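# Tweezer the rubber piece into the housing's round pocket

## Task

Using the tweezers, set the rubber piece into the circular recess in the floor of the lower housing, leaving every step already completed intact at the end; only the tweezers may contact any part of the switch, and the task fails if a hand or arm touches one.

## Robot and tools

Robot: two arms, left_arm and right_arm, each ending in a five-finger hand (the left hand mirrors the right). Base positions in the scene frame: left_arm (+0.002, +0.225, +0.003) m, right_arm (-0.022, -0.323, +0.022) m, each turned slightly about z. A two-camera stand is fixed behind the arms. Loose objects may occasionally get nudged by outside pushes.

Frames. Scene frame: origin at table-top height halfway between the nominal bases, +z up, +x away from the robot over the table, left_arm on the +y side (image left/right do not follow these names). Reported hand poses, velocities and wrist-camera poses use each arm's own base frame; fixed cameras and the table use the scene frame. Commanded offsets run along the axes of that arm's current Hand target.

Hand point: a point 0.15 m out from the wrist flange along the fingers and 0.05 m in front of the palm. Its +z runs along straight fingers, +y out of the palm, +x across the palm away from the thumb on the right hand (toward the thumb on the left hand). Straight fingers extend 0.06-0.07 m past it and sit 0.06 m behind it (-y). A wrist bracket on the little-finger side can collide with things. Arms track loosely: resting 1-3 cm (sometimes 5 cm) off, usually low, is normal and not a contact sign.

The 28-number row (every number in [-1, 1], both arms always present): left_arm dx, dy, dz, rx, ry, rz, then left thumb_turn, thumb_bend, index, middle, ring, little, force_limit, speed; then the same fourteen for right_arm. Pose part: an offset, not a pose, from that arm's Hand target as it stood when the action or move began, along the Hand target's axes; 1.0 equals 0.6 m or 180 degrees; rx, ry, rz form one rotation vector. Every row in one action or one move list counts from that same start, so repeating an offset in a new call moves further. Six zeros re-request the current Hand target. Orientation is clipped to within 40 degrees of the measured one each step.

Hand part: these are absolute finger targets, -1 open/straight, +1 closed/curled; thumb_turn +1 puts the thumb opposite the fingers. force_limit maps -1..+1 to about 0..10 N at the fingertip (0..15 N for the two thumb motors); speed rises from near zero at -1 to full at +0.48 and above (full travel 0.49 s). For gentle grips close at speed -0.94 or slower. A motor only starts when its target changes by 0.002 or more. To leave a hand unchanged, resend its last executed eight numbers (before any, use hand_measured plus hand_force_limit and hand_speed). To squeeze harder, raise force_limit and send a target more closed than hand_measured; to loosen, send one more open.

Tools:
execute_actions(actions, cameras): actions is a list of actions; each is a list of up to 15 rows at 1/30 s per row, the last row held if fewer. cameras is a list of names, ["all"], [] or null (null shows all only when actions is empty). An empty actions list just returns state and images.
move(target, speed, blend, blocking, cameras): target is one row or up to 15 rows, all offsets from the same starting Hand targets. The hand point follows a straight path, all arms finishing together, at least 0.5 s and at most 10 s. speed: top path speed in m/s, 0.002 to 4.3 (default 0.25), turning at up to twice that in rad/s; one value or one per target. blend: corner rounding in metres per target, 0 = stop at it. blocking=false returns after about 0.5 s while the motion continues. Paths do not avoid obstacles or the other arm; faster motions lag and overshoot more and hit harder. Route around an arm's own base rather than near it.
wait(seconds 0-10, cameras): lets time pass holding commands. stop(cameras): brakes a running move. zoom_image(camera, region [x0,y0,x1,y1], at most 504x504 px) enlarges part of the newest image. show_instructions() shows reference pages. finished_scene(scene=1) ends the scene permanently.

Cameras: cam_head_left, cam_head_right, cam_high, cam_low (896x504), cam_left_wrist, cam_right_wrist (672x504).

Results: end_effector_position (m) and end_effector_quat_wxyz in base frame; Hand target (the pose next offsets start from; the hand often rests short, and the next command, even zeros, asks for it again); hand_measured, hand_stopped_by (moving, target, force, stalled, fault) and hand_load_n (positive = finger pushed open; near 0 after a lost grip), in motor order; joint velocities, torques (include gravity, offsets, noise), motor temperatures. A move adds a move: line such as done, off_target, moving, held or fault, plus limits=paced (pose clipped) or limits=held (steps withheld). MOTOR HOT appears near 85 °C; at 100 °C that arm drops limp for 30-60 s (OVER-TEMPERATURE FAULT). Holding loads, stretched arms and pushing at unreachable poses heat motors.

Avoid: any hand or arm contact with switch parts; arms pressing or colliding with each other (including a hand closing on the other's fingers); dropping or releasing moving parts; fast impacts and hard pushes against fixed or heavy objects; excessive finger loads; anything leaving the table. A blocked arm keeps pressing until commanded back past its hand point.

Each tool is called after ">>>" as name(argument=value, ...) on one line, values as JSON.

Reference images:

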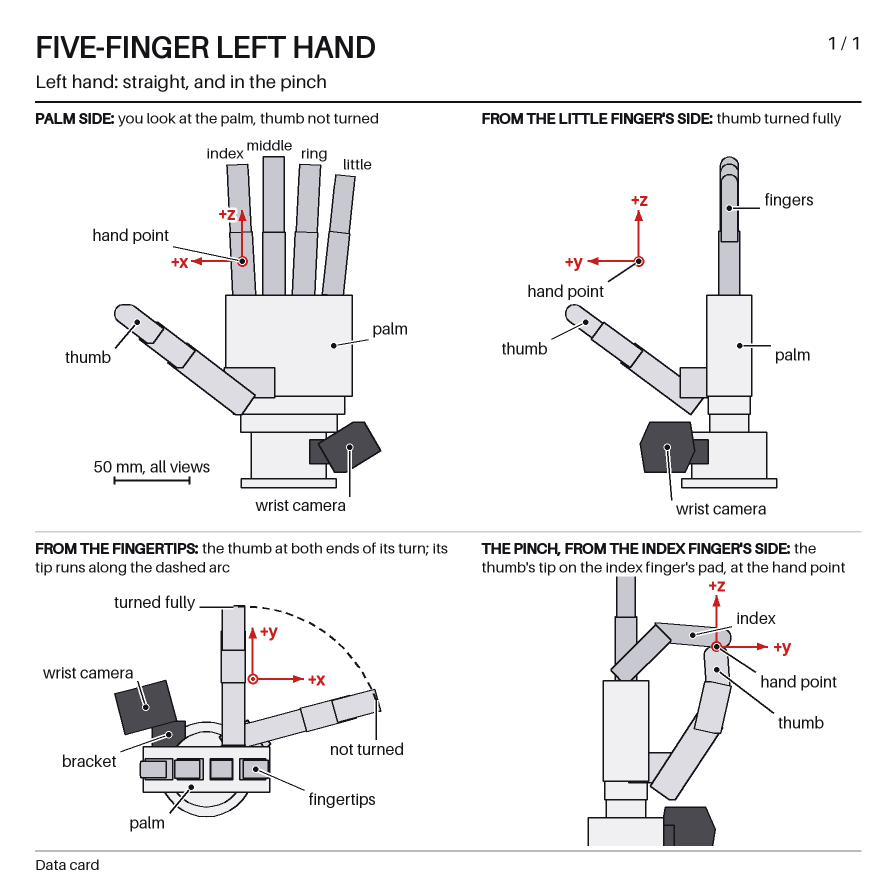

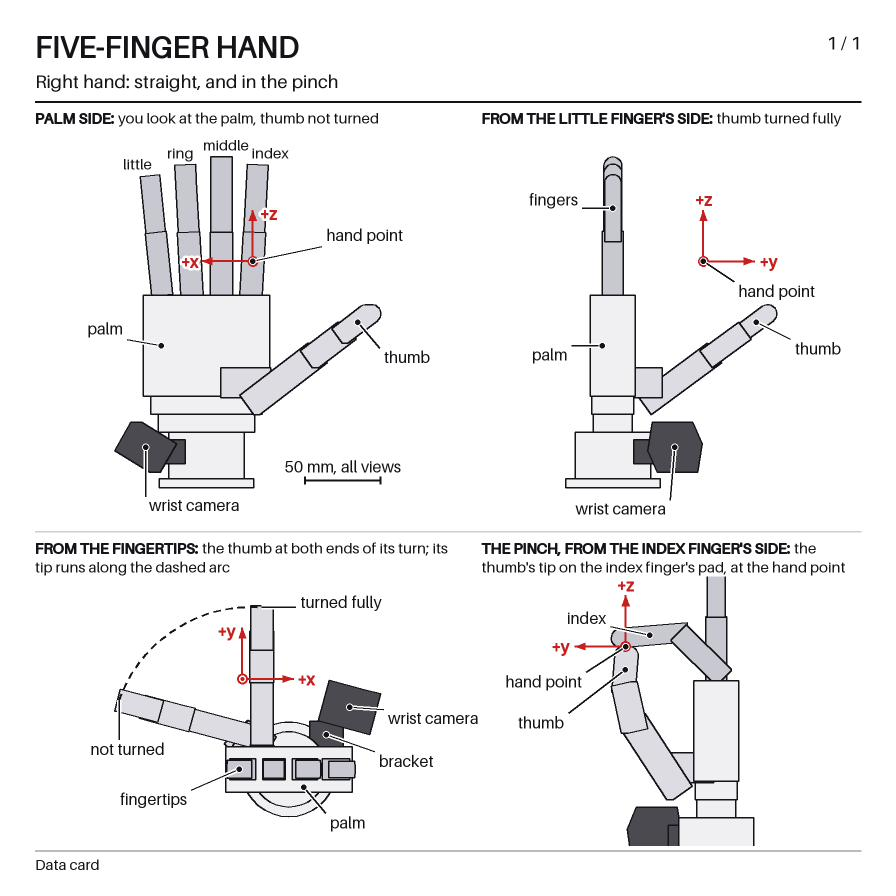

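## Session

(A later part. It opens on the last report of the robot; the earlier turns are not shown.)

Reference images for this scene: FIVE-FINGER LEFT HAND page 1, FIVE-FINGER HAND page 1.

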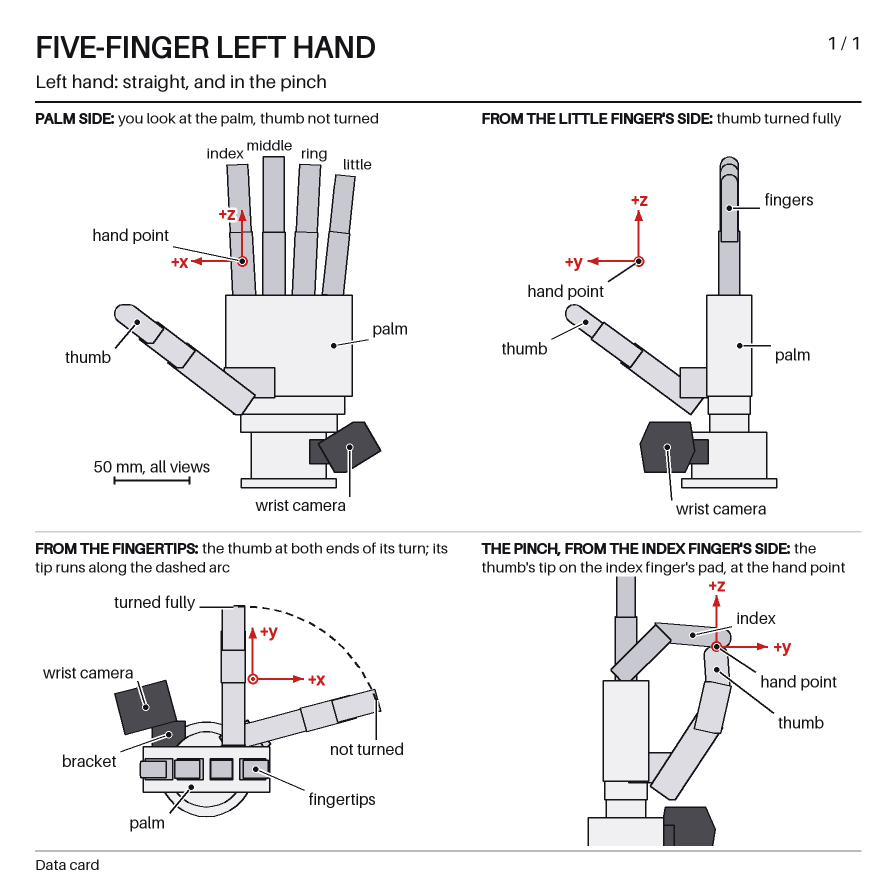

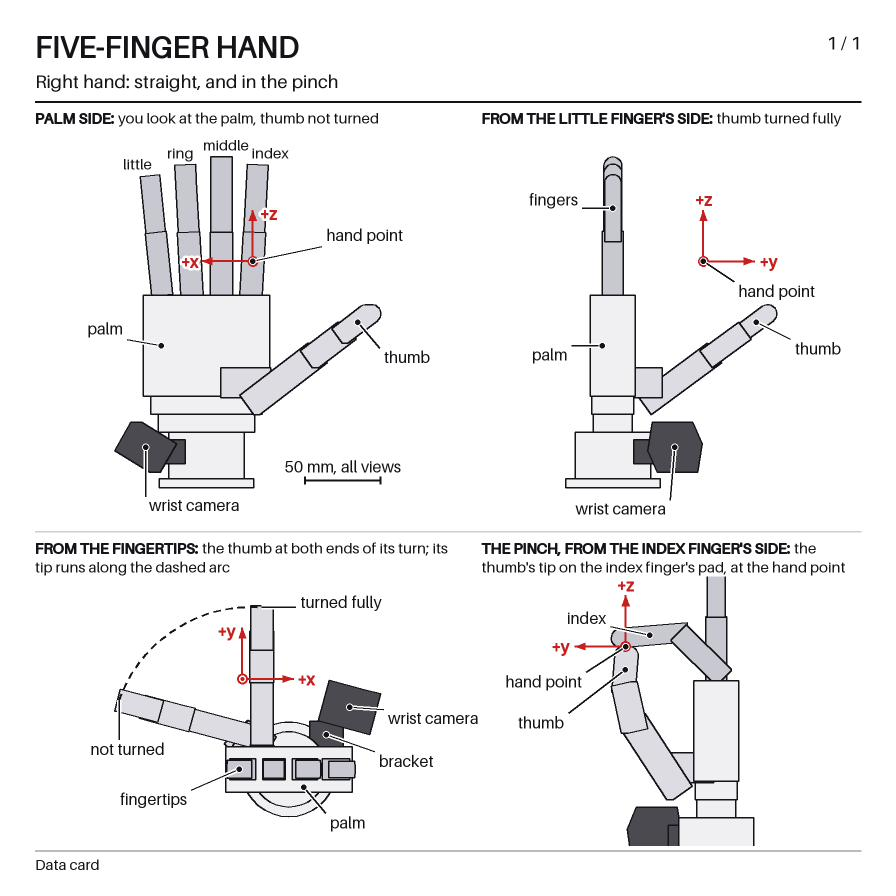

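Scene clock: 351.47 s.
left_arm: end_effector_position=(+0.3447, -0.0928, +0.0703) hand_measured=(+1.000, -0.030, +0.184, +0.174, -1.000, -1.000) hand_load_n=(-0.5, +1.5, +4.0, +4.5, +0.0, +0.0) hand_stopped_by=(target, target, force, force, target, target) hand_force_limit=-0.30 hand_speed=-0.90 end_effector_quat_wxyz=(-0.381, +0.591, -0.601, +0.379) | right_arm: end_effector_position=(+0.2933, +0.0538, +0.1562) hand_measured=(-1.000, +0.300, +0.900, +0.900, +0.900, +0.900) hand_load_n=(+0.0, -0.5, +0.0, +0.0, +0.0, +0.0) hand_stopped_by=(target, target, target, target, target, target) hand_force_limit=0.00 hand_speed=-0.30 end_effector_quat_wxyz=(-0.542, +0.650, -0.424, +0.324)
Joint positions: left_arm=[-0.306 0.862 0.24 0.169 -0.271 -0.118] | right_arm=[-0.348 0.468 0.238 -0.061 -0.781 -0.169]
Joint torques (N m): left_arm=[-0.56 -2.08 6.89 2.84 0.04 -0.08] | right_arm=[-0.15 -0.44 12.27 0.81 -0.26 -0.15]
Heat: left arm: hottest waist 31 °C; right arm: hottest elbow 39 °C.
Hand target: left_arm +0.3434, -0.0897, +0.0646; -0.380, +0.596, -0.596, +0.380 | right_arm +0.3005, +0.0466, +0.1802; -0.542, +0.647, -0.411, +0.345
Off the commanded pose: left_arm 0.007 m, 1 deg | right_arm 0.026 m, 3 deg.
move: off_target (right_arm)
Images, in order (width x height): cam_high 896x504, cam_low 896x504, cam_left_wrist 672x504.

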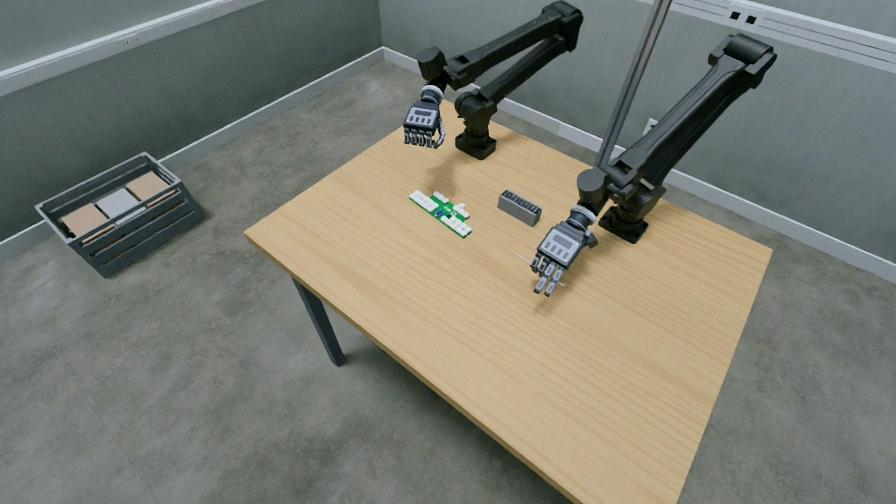

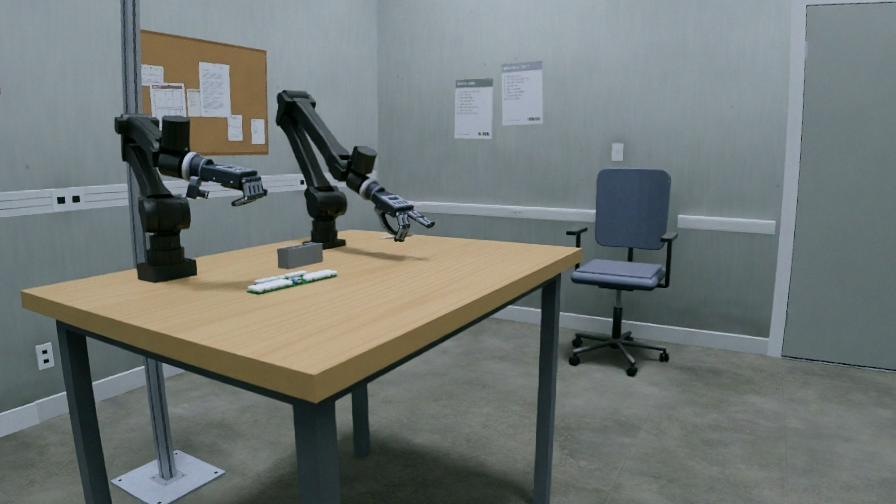

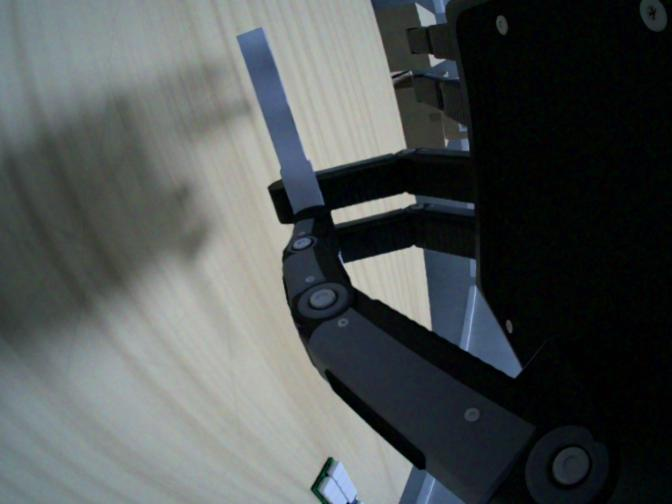

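>>> move(target=[0, 0.0604, 0.0282, 0, -0.0212, 0.0453, 1, -0.03, 0.19, 0.18, -1, -1, -0.3, -0.9, 0, 0, 0, 0, 0, 0, -1, 0.3, 0.9, 0.9, 0.9, 0.9, 0, -0.3], speed=0.08, cameras=["cam_high", "cam_low", "cam_left_wrist"])

>>> zoom_image(camera="cam_high", region=[490, 190, 630, 300])

>>> zoom_image(camera="cam_low", region=[340, 150, 460, 270])

Scene clock: 353.70 s.
left_arm: end_effector_position=(+0.3481, -0.0885, +0.0302) hand_measured=(+1.000, -0.030, +0.184, +0.174, -1.000, -1.000) hand_load_n=(+0.0, +1.5, +4.0, +4.0, +0.0, +0.0) hand_stopped_by=(target, target, force, force, target, target) hand_force_limit=-0.30 hand_speed=-0.90 end_effector_quat_wxyz=(-0.425, +0.571, -0.619, +0.333) | right_arm: end_effector_position=(+0.2933, +0.0538, +0.1562) hand_measured=(-1.000, +0.300, +0.900, +0.900, +0.900, +0.900) hand_load_n=(+0.0, +0.0, +0.0, +0.0, +0.0, +0.5) hand_stopped_by=(target, target, target, target, target, target) hand_force_limit=0.00 hand_speed=-0.30 end_effector_quat_wxyz=(-0.542, +0.650, -0.424, +0.324)
Joint positions: left_arm=[-0.383 1.074 0.202 0.398 -0.418 -0.044] | right_arm=[-0.348 0.468 0.238 -0.061 -0.781 -0.169]
Joint torques (N m): left_arm=[-2.43 -3.02 5.42 2.66 -0.33 0.08] | right_arm=[-0.15 -0.38 12.27 0.8 -0.26 -0.15]
Heat: left arm: hottest waist 31 °C; right arm: hottest elbow 39 °C.
Hand target: left_arm +0.3434, -0.0896, +0.0246; -0.426, +0.565, -0.624, +0.332 | right_arm +0.3005, +0.0466, +0.1802; -0.542, +0.647, -0.411, +0.345
Off the commanded pose: left_arm 0.007 m, 1 deg | right_arm 0.026 m, 3 deg.
move: off_target (right_arm)
Images, in order (width x height): cam_high 896x504, cam_low 896x504, cam_left_wrist 672x504.

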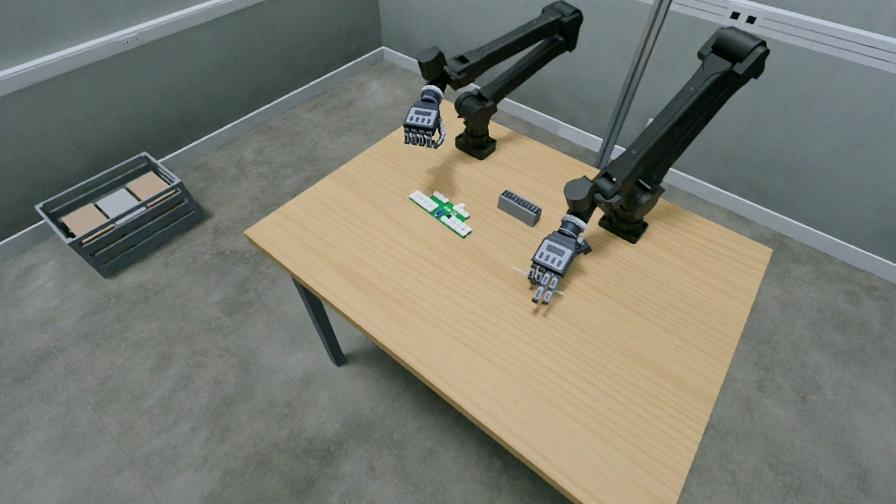

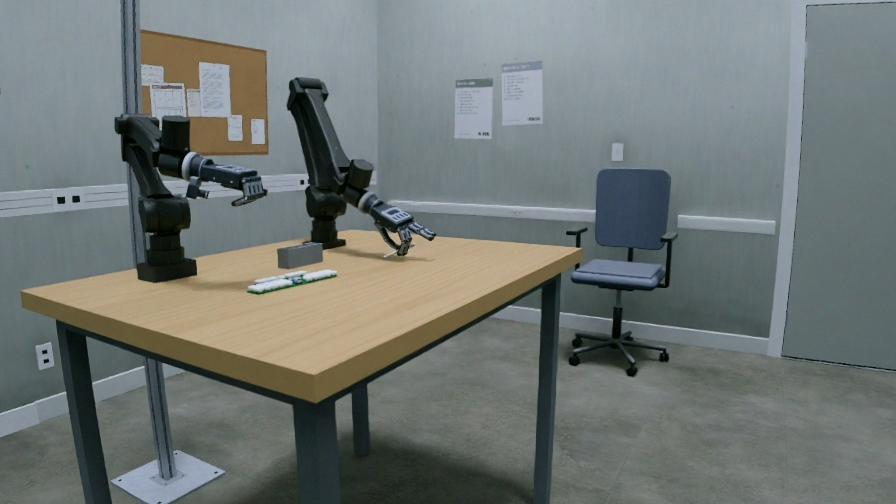

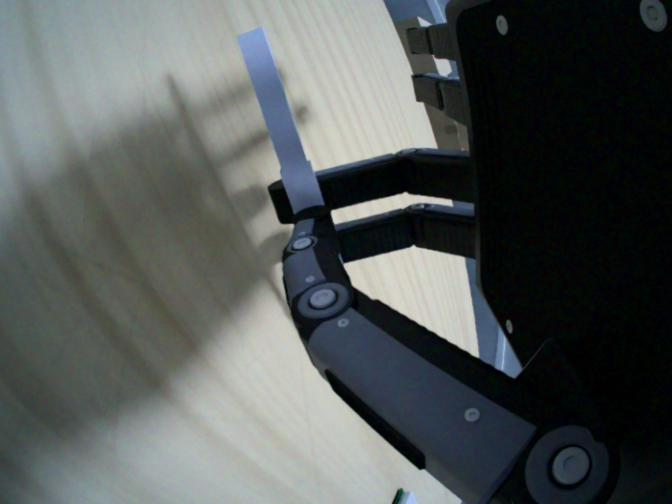

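Scaled by 3.600 from the camera's 896x504 image, which has a finer 1280x720 frame.

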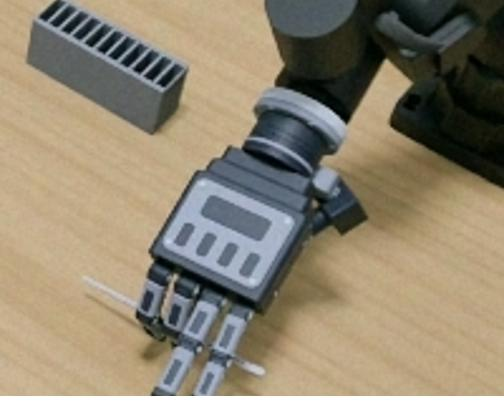

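Scaled by 4.200 from the camera's 896x504 image, which has a finer 1280x720 frame.

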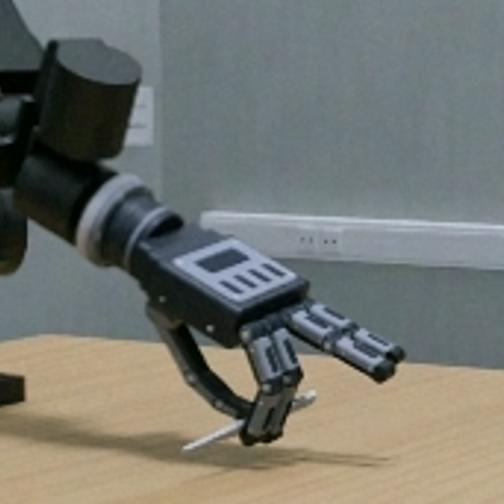

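>>> move(target=[0.0042, 0.0239, 0.0111, 0, 0, 0, 1, -0.03, 0.19, 0.18, -1, -1, -0.3, -0.9, 0, 0, 0, 0, 0, 0, -1, 0.3, 0.9, 0.9, 0.9, 0.9, 0, -0.3], speed=0.04, cameras=["cam_high", "cam_low"])

>>> zoom_image(camera="cam_low", region=[370, 200, 440, 270])

Scene clock: 355.03 s.
left_arm: end_effector_position=(+0.3508, -0.0892, +0.0167) hand_measured=(+1.000, -0.030, +0.184, +0.174, -1.000, -1.000) hand_load_n=(+0.0, +2.0, +4.0, +4.0, -0.5, +0.0) hand_stopped_by=(target, target, force, force, target, target) hand_force_limit=-0.30 hand_speed=-0.90 end_effector_quat_wxyz=(-0.428, +0.570, -0.616, +0.336) | right_arm: end_effector_position=(+0.2933, +0.0538, +0.1562) hand_measured=(-1.000, +0.300, +0.900, +0.900, +0.900, +0.900) hand_load_n=(+0.0, +0.0, +0.0, -0.5, +0.0, +0.5) hand_stopped_by=(target, target, target, target, target, target) hand_force_limit=0.00 hand_speed=-0.30 end_effector_quat_wxyz=(-0.542, +0.650, -0.424, +0.324)
Joint positions: left_arm=[-0.383 1.167 0.186 0.517 -0.42 -0.043] | right_arm=[-0.348 0.468 0.238 -0.061 -0.781 -0.169]
Joint torques (N m): left_arm=[-2.37 -2.9 4.55 2.56 -0.27 0.13] | right_arm=[-0.15 -0.44 12.29 0.8 -0.26 -0.15]
Heat: left arm: hottest waist 31 °C; right arm: hottest elbow 39 °C.
Hand target: left_arm +0.3436, -0.0896, +0.0087; -0.426, +0.565, -0.624, +0.332 | right_arm +0.3005, +0.0466, +0.1802; -0.542, +0.647, -0.411, +0.345
Off the commanded pose: left_arm 0.011 m, 1 deg | right_arm 0.026 m, 3 deg.
move: off_target (left_arm, right_arm)
Images, in order (width x height): cam_high 896x504, cam_low 896x504.

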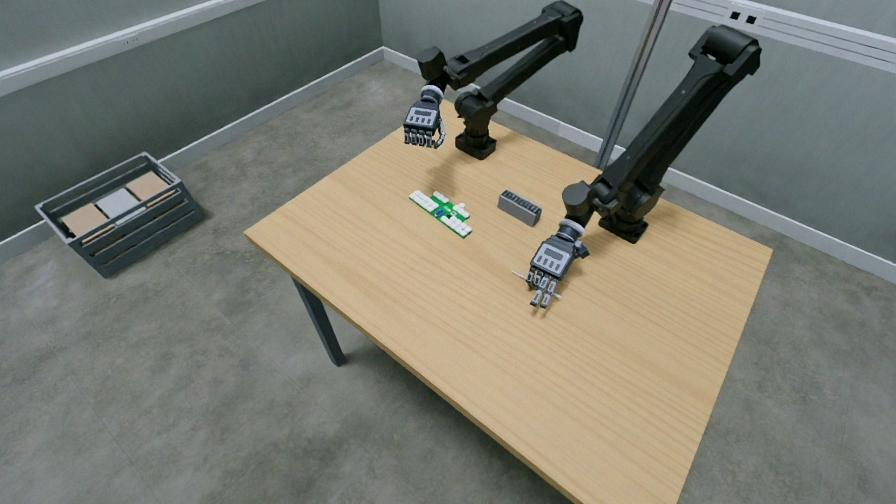

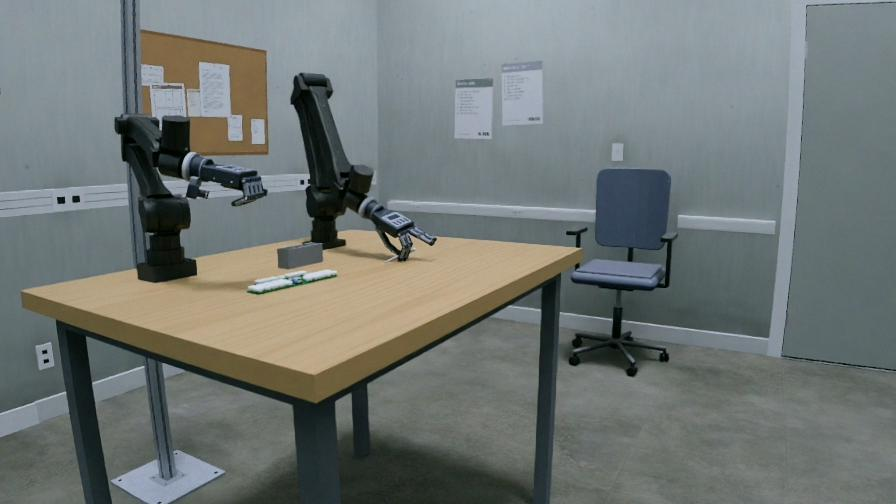

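Scaled by 7.200 from the camera's 896x504 image, which has a finer 1280x720 frame.

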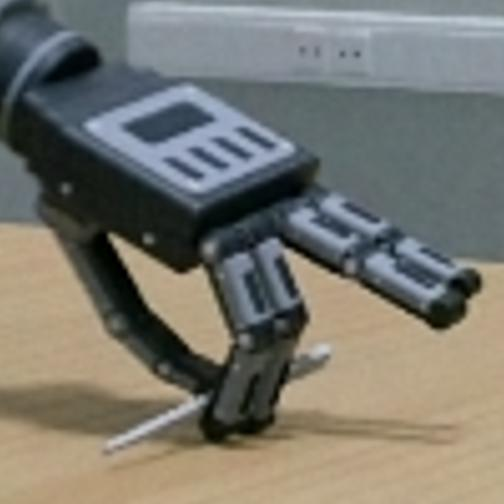

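>>> move(target=[0.001, 0.0060, 0.0028, 0, 0, 0, 1, -0.03, 0.19, 0.18, -1, -1, -0.3, -0.9, 0, 0, 0, 0, 0, 0, -1, 0.3, 0.9, 0.9, 0.9, 0.9, 0, -0.3], speed=0.03, cameras=["cam_high", "cam_low"])

>>> zoom_image(camera="cam_low", region=[370, 200, 440, 270])

>>> zoom_image(camera="cam_high", region=[500, 240, 580, 320])

Scene clock: 356.17 s.
left_arm: end_effector_position=(+0.3528, -0.0897, +0.0161) hand_measured=(+1.000, -0.030, +0.184, +0.174, -1.000, -1.000) hand_load_n=(-0.5, +1.5, +4.0, +3.5, +0.0, +0.0) hand_stopped_by=(target, target, force, force, target, target) hand_force_limit=-0.30 hand_speed=-0.90 end_effector_quat_wxyz=(-0.430, +0.569, -0.613, +0.340) | right_arm: end_effector_position=(+0.2933, +0.0538, +0.1562) hand_measured=(-1.000, +0.300, +0.900, +0.900, +0.900, +0.900) hand_load_n=(+0.0, +0.0, +0.0, +0.0, +0.0, +0.0) hand_stopped_by=(target, target, target, target, target, target) hand_force_limit=0.00 hand_speed=-0.30 end_effector_quat_wxyz=(-0.542, +0.650, -0.424, +0.324)
Joint positions: left_arm=[-0.383 1.187 0.183 0.553 -0.421 -0.042] | right_arm=[-0.348 0.468 0.238 -0.061 -0.781 -0.169]
Joint torques (N m): left_arm=[-2.43 -3.02 4.25 2.41 -0.19 0.09] | right_arm=[-0.15 -0.44 12.27 0.8 -0.26 -0.15]
Heat: left arm: hottest waist 31 °C; right arm: hottest elbow 39 °C.
Hand target: left_arm +0.3435, -0.0895, +0.0047; -0.426, +0.565, -0.624, +0.332 | right_arm +0.3005, +0.0466, +0.1802; -0.542, +0.647, -0.411, +0.345
Off the commanded pose: left_arm 0.015 m, 2 deg | right_arm 0.026 m, 3 deg.
move: off_target (left_arm, right_arm)
Images, in order (width x height): cam_high 896x504, cam_low 896x504.

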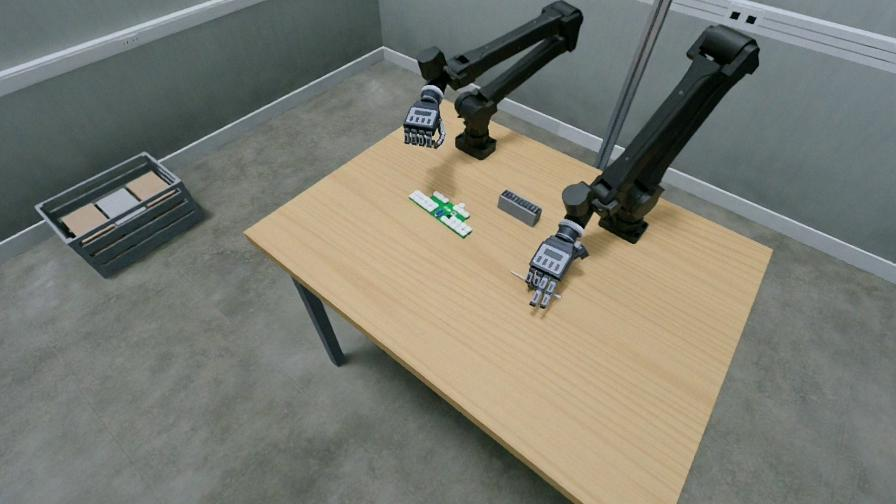

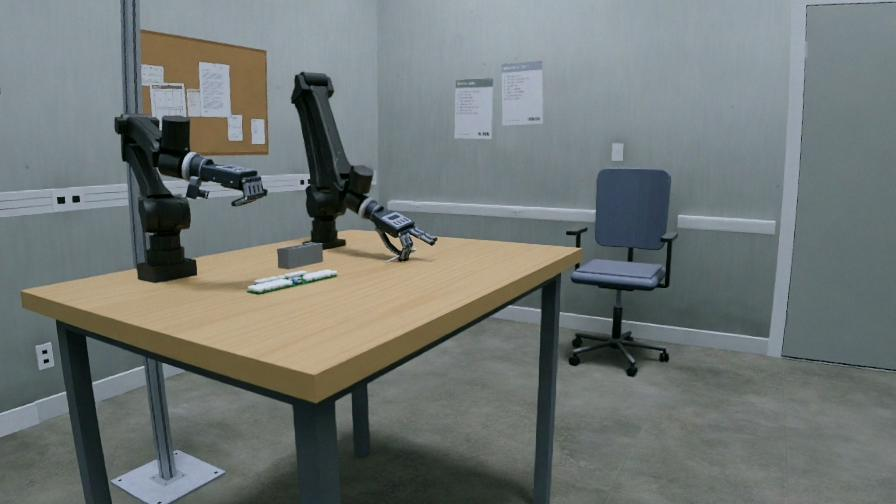

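Scaled by 7.200 from the camera's 896x504 image, which has a finer 1280x720 frame.

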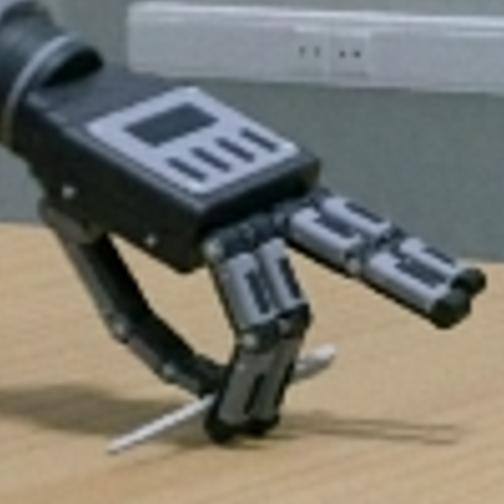

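Scaled by 6.300 from the camera's 896x504 image, which has a finer 1280x720 frame.

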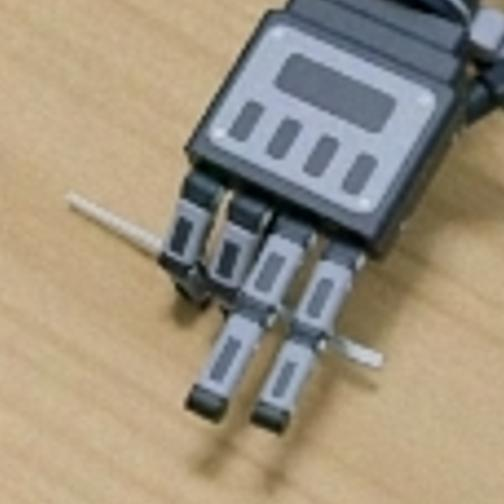

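>>> move(target=[-0.0008, -0.0045, -0.0021, 0, 0, 0, 1, -0.03, 0.10, 0.09, -1, -1, -0.3, -0.7, 0, 0, 0, 0, 0, 0, -1, 0.3, 0.9, 0.9, 0.9, 0.9, 0, -0.3], speed=0.03, cameras=["cam_high", "cam_low", "cam_left_wrist"])

>>> zoom_image(camera="cam_low", region=[370, 200, 440, 270])

>>> zoom_image(camera="cam_high", region=[500, 240, 580, 320])

Scene clock: 357.23 s.
left_arm: end_effector_position=(+0.3532, -0.0902, +0.0170) hand_measured=(+1.000, -0.030, +0.100, +0.090, -1.000, -1.000) hand_load_n=(-0.5, +0.5, +1.0, -1.0, +0.0, +0.0) hand_stopped_by=(target, target, target, target, target, target) hand_force_limit=-0.30 hand_speed=-0.70 end_effector_quat_wxyz=(-0.431, +0.568, -0.612, +0.342) | right_arm: end_effector_position=(+0.2933, +0.0538, +0.1562) hand_measured=(-1.000, +0.300, +0.900, +0.900, +0.900, +0.900) hand_load_n=(+0.0, +0.0, +0.0, +0.0, +0.0, +0.0) hand_stopped_by=(target, target, target, target, target, target) hand_force_limit=0.00 hand_speed=-0.30 end_effector_quat_wxyz=(-0.542, +0.650, -0.424, +0.324)
Joint positions: left_arm=[-0.383 1.187 0.183 0.556 -0.421 -0.042] | right_arm=[-0.348 0.468 0.238 -0.061 -0.781 -0.169]
Joint torques (N m): left_arm=[-2.02 -4.07 4.41 1.58 -0.23 0.11] | right_arm=[-0.15 -0.44 12.29 0.81 -0.26 -0.15]
Heat: left arm: hottest waist 31 °C; right arm: hottest elbow 39 °C.
Hand target: left_arm +0.3435, -0.0897, +0.0077; -0.426, +0.565, -0.624, +0.332 | right_arm +0.3005, +0.0466, +0.1802; -0.542, +0.647, -0.411, +0.345
Off the commanded pose: left_arm 0.013 m, 2 deg | right_arm 0.026 m, 3 deg.
move: off_target (left_arm, right_arm)
Images, in order (width x height): cam_high 896x504, cam_low 896x504, cam_left_wrist 672x504.

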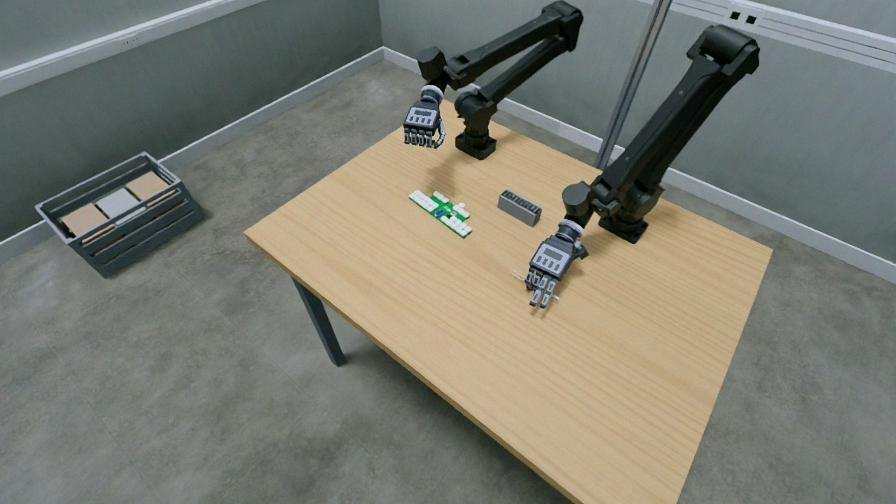

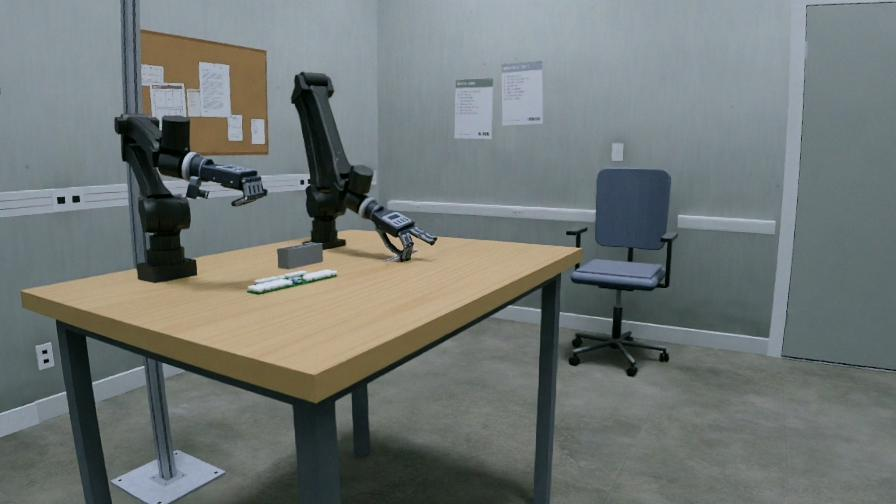

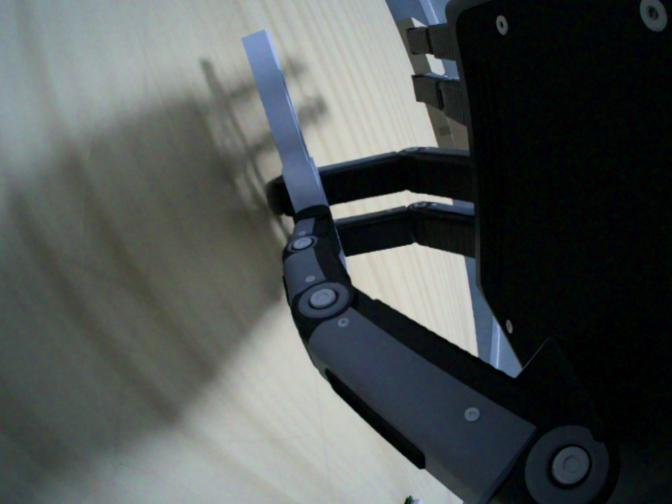

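Scaled by 7.200 from the camera's 896x504 image, which has a finer 1280x720 frame.

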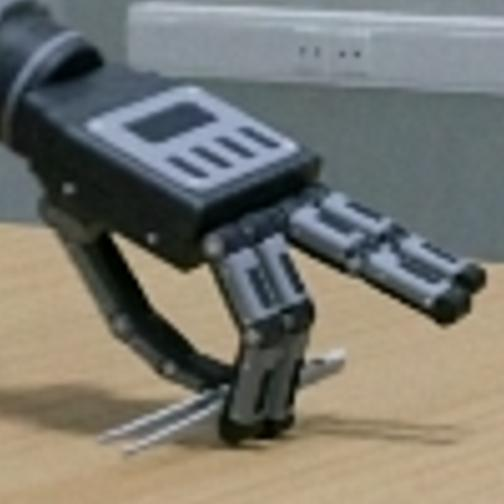

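Scaled by 6.300 from the camera's 896x504 image, which has a finer 1280x720 frame.

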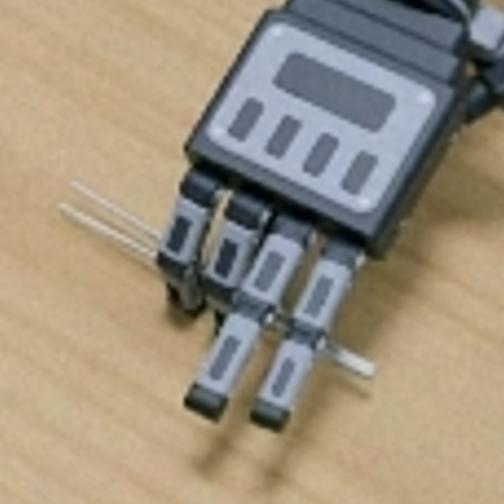

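>>> move(target=[0, 0, 0, 0, 0, 0, 1, -0.03, -0.05, -0.05, -1, -1, -0.3, -0.6, 0, 0, 0, 0, 0, 0, -1, 0.3, 0.9, 0.9, 0.9, 0.9, 0, -0.3], speed=0.03, cameras=["cam_high", "cam_low", "cam_left_wrist"])

>>> zoom_image(camera="cam_low", region=[370, 200, 440, 270])

>>> zoom_image(camera="cam_high", region=[500, 240, 580, 320])

Scene clock: 357.83 s.
left_arm: end_effector_position=(+0.3534, -0.0904, +0.0176) hand_measured=(+1.000, -0.030, -0.050, -0.050, -1.000, -1.000) hand_load_n=(+0.0, +0.0, +0.0, -1.0, +0.0, +0.0) hand_stopped_by=(target, target, target, target, target, target) hand_force_limit=-0.30 hand_speed=-0.60 end_effector_quat_wxyz=(-0.431, +0.568, -0.612, +0.343) | right_arm: end_effector_position=(+0.2933, +0.0538, +0.1562) hand_measured=(-1.000, +0.300, +0.900, +0.900, +0.900, +0.900) hand_load_n=(+0.0, +0.0, +0.0, +0.0, +0.0, +0.0) hand_stopped_by=(target, target, target, target, target, target) hand_force_limit=0.00 hand_speed=-0.30 end_effector_quat_wxyz=(-0.542, +0.650, -0.424, +0.324)
Joint positions: left_arm=[-0.384 1.185 0.183 0.556 -0.421 -0.042] | right_arm=[-0.348 0.468 0.238 -0.061 -0.781 -0.169]
Joint torques (N m): left_arm=[-2.49 -4.25 4.53 1.7 -0.2 0.11] | right_arm=[-0.15 -0.44 12.29 0.8 -0.26 -0.15]
Heat: left arm: hottest waist 31 °C; right arm: hottest elbow 39 °C.
Hand target: left_arm +0.3435, -0.0897, +0.0077; -0.426, +0.565, -0.624, +0.332 | right_arm +0.3005, +0.0466, +0.1802; -0.542, +0.647, -0.411, +0.345
Off the commanded pose: left_arm 0.014 m, 2 deg | right_arm 0.026 m, 3 deg.
move: off_target (left_arm, right_arm)
Images, in order (width x height): cam_high 896x504, cam_low 896x504, cam_left_wrist 672x504.

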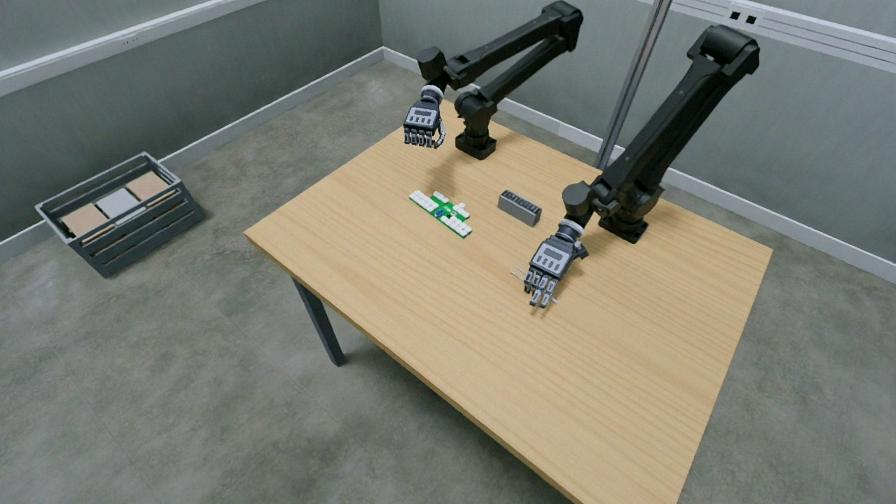

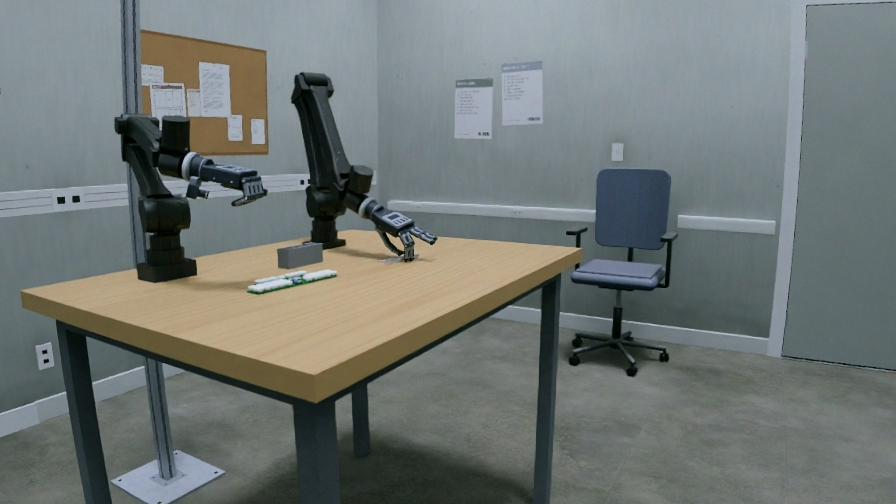

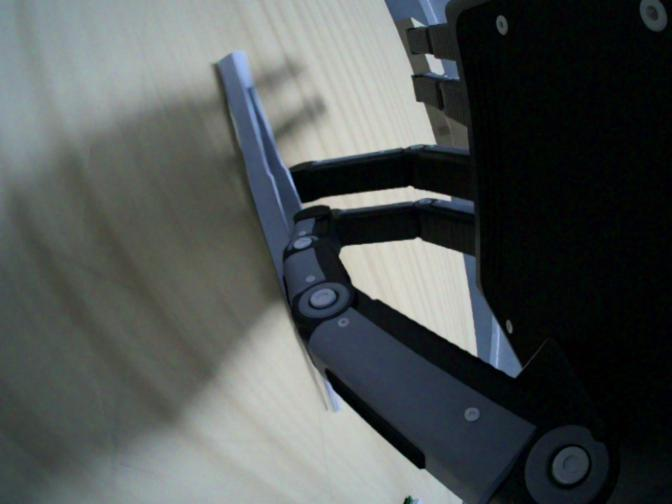

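Scaled by 7.200 from the camera's 896x504 image, which has a finer 1280x720 frame.

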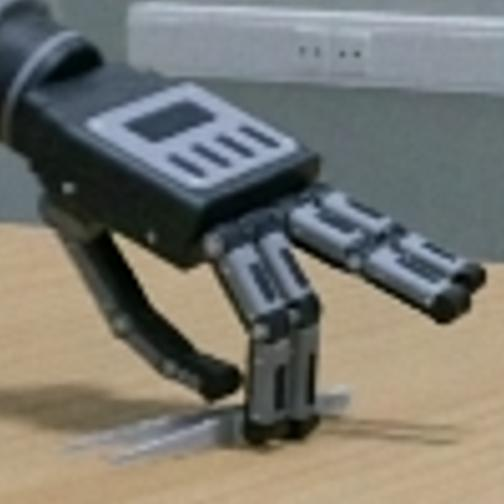

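Scaled by 6.300 from the camera's 896x504 image, which has a finer 1280x720 frame.

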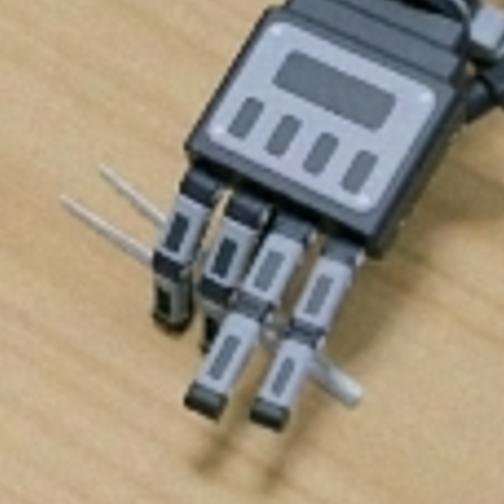

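>>> move(target=[-0.013, -0.0746, -0.0348, 0, 0, 0, 1, -0.03, -0.3, -0.3, -1, -1, -0.3, -0.6, 0, 0, 0, 0, 0, 0, -1, 0.3, 0.9, 0.9, 0.9, 0.9, 0, -0.3], speed=0.05, cameras=["cam_high", "cam_low", "cam_left_wrist"])

>>> zoom_image(camera="cam_low", region=[370, 200, 440, 270])

>>> zoom_image(camera="cam_high", region=[500, 240, 580, 320])

Scene clock: 359.80 s.
left_arm: end_effector_position=(+0.3266, -0.0796, +0.0354) hand_measured=(+1.000, -0.030, -0.300, -0.300, -1.000, -1.000) hand_load_n=(+0.0, +0.0, +0.0, +0.0, +0.0, +0.0) hand_stopped_by=(target, target, target, target, target, target) hand_force_limit=-0.30 hand_speed=-0.60 end_effector_quat_wxyz=(+0.419, -0.573, +0.629, -0.317) | right_arm: end_effector_position=(+0.2933, +0.0538, +0.1562) hand_measured=(-1.000, +0.300, +0.900, +0.900, +0.900, +0.900) hand_load_n=(+0.0, +0.0, +0.0, +0.5, +0.0, +0.0) hand_stopped_by=(target, target, target, target, target, target) hand_force_limit=0.00 hand_speed=-0.30 end_effector_quat_wxyz=(-0.542, +0.650, -0.424, +0.324)
Joint positions: left_arm=[-0.384 0.925 0.187 0.225 -0.421 -0.041] | right_arm=[-0.348 0.468 0.238 -0.061 -0.781 -0.169]
Joint torques (N m): left_arm=[-2.32 -3.31 11.1 1.62 -0.31 0.09] | right_arm=[-0.15 -0.44 12.29 0.81 -0.26 -0.15]
Heat: left arm: hottest waist 31 °C; right arm: hottest elbow 39 °C.
Hand target: left_arm +0.3435, -0.0897, +0.0578; +0.426, -0.565, +0.624, -0.332 | right_arm +0.3005, +0.0466, +0.1802; -0.542, +0.647, -0.411, +0.345
Off the commanded pose: left_arm 0.030 m, 2 deg | right_arm 0.026 m, 3 deg.
move: off_target (left_arm, right_arm)
Images, in order (width x height): cam_high 896x504, cam_low 896x504, cam_left_wrist 672x504.

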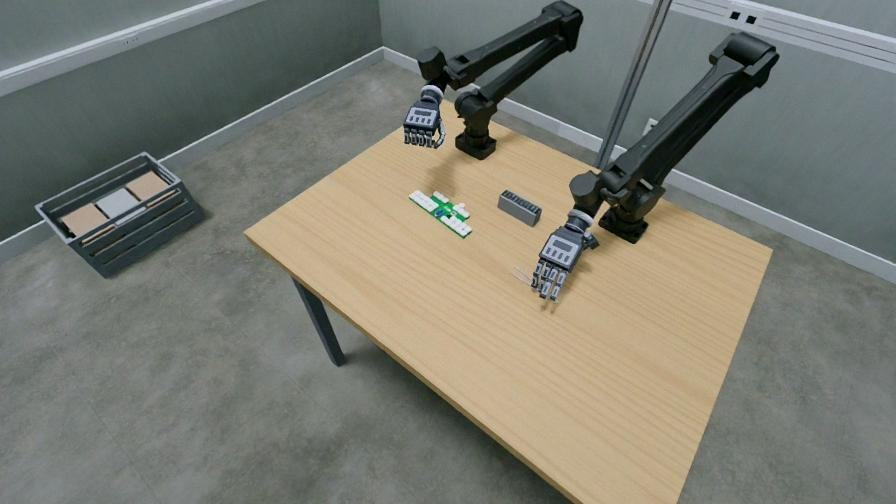

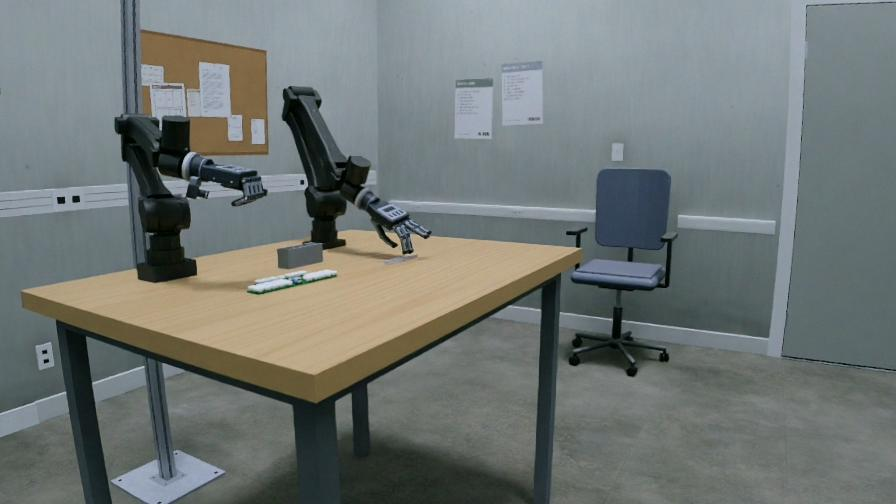

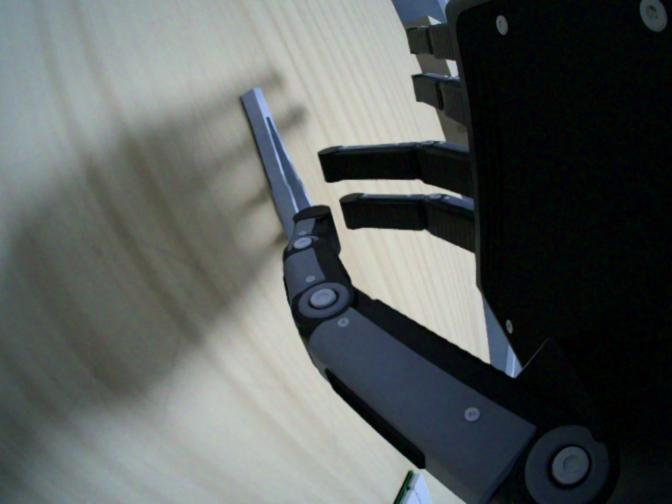

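Scaled by 7.200 from the camera's 896x504 image, which has a finer 1280x720 frame.

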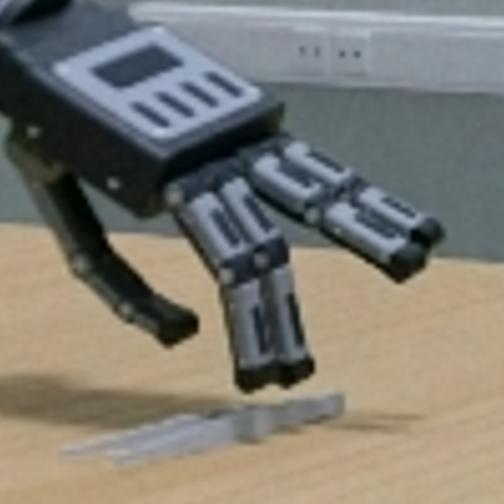

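Scaled by 6.300 from the camera's 896x504 image, which has a finer 1280x720 frame.

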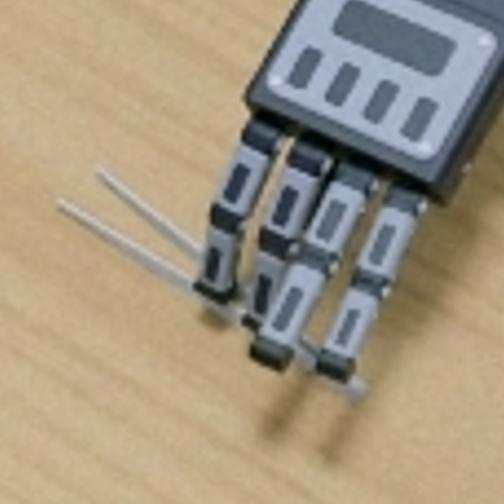

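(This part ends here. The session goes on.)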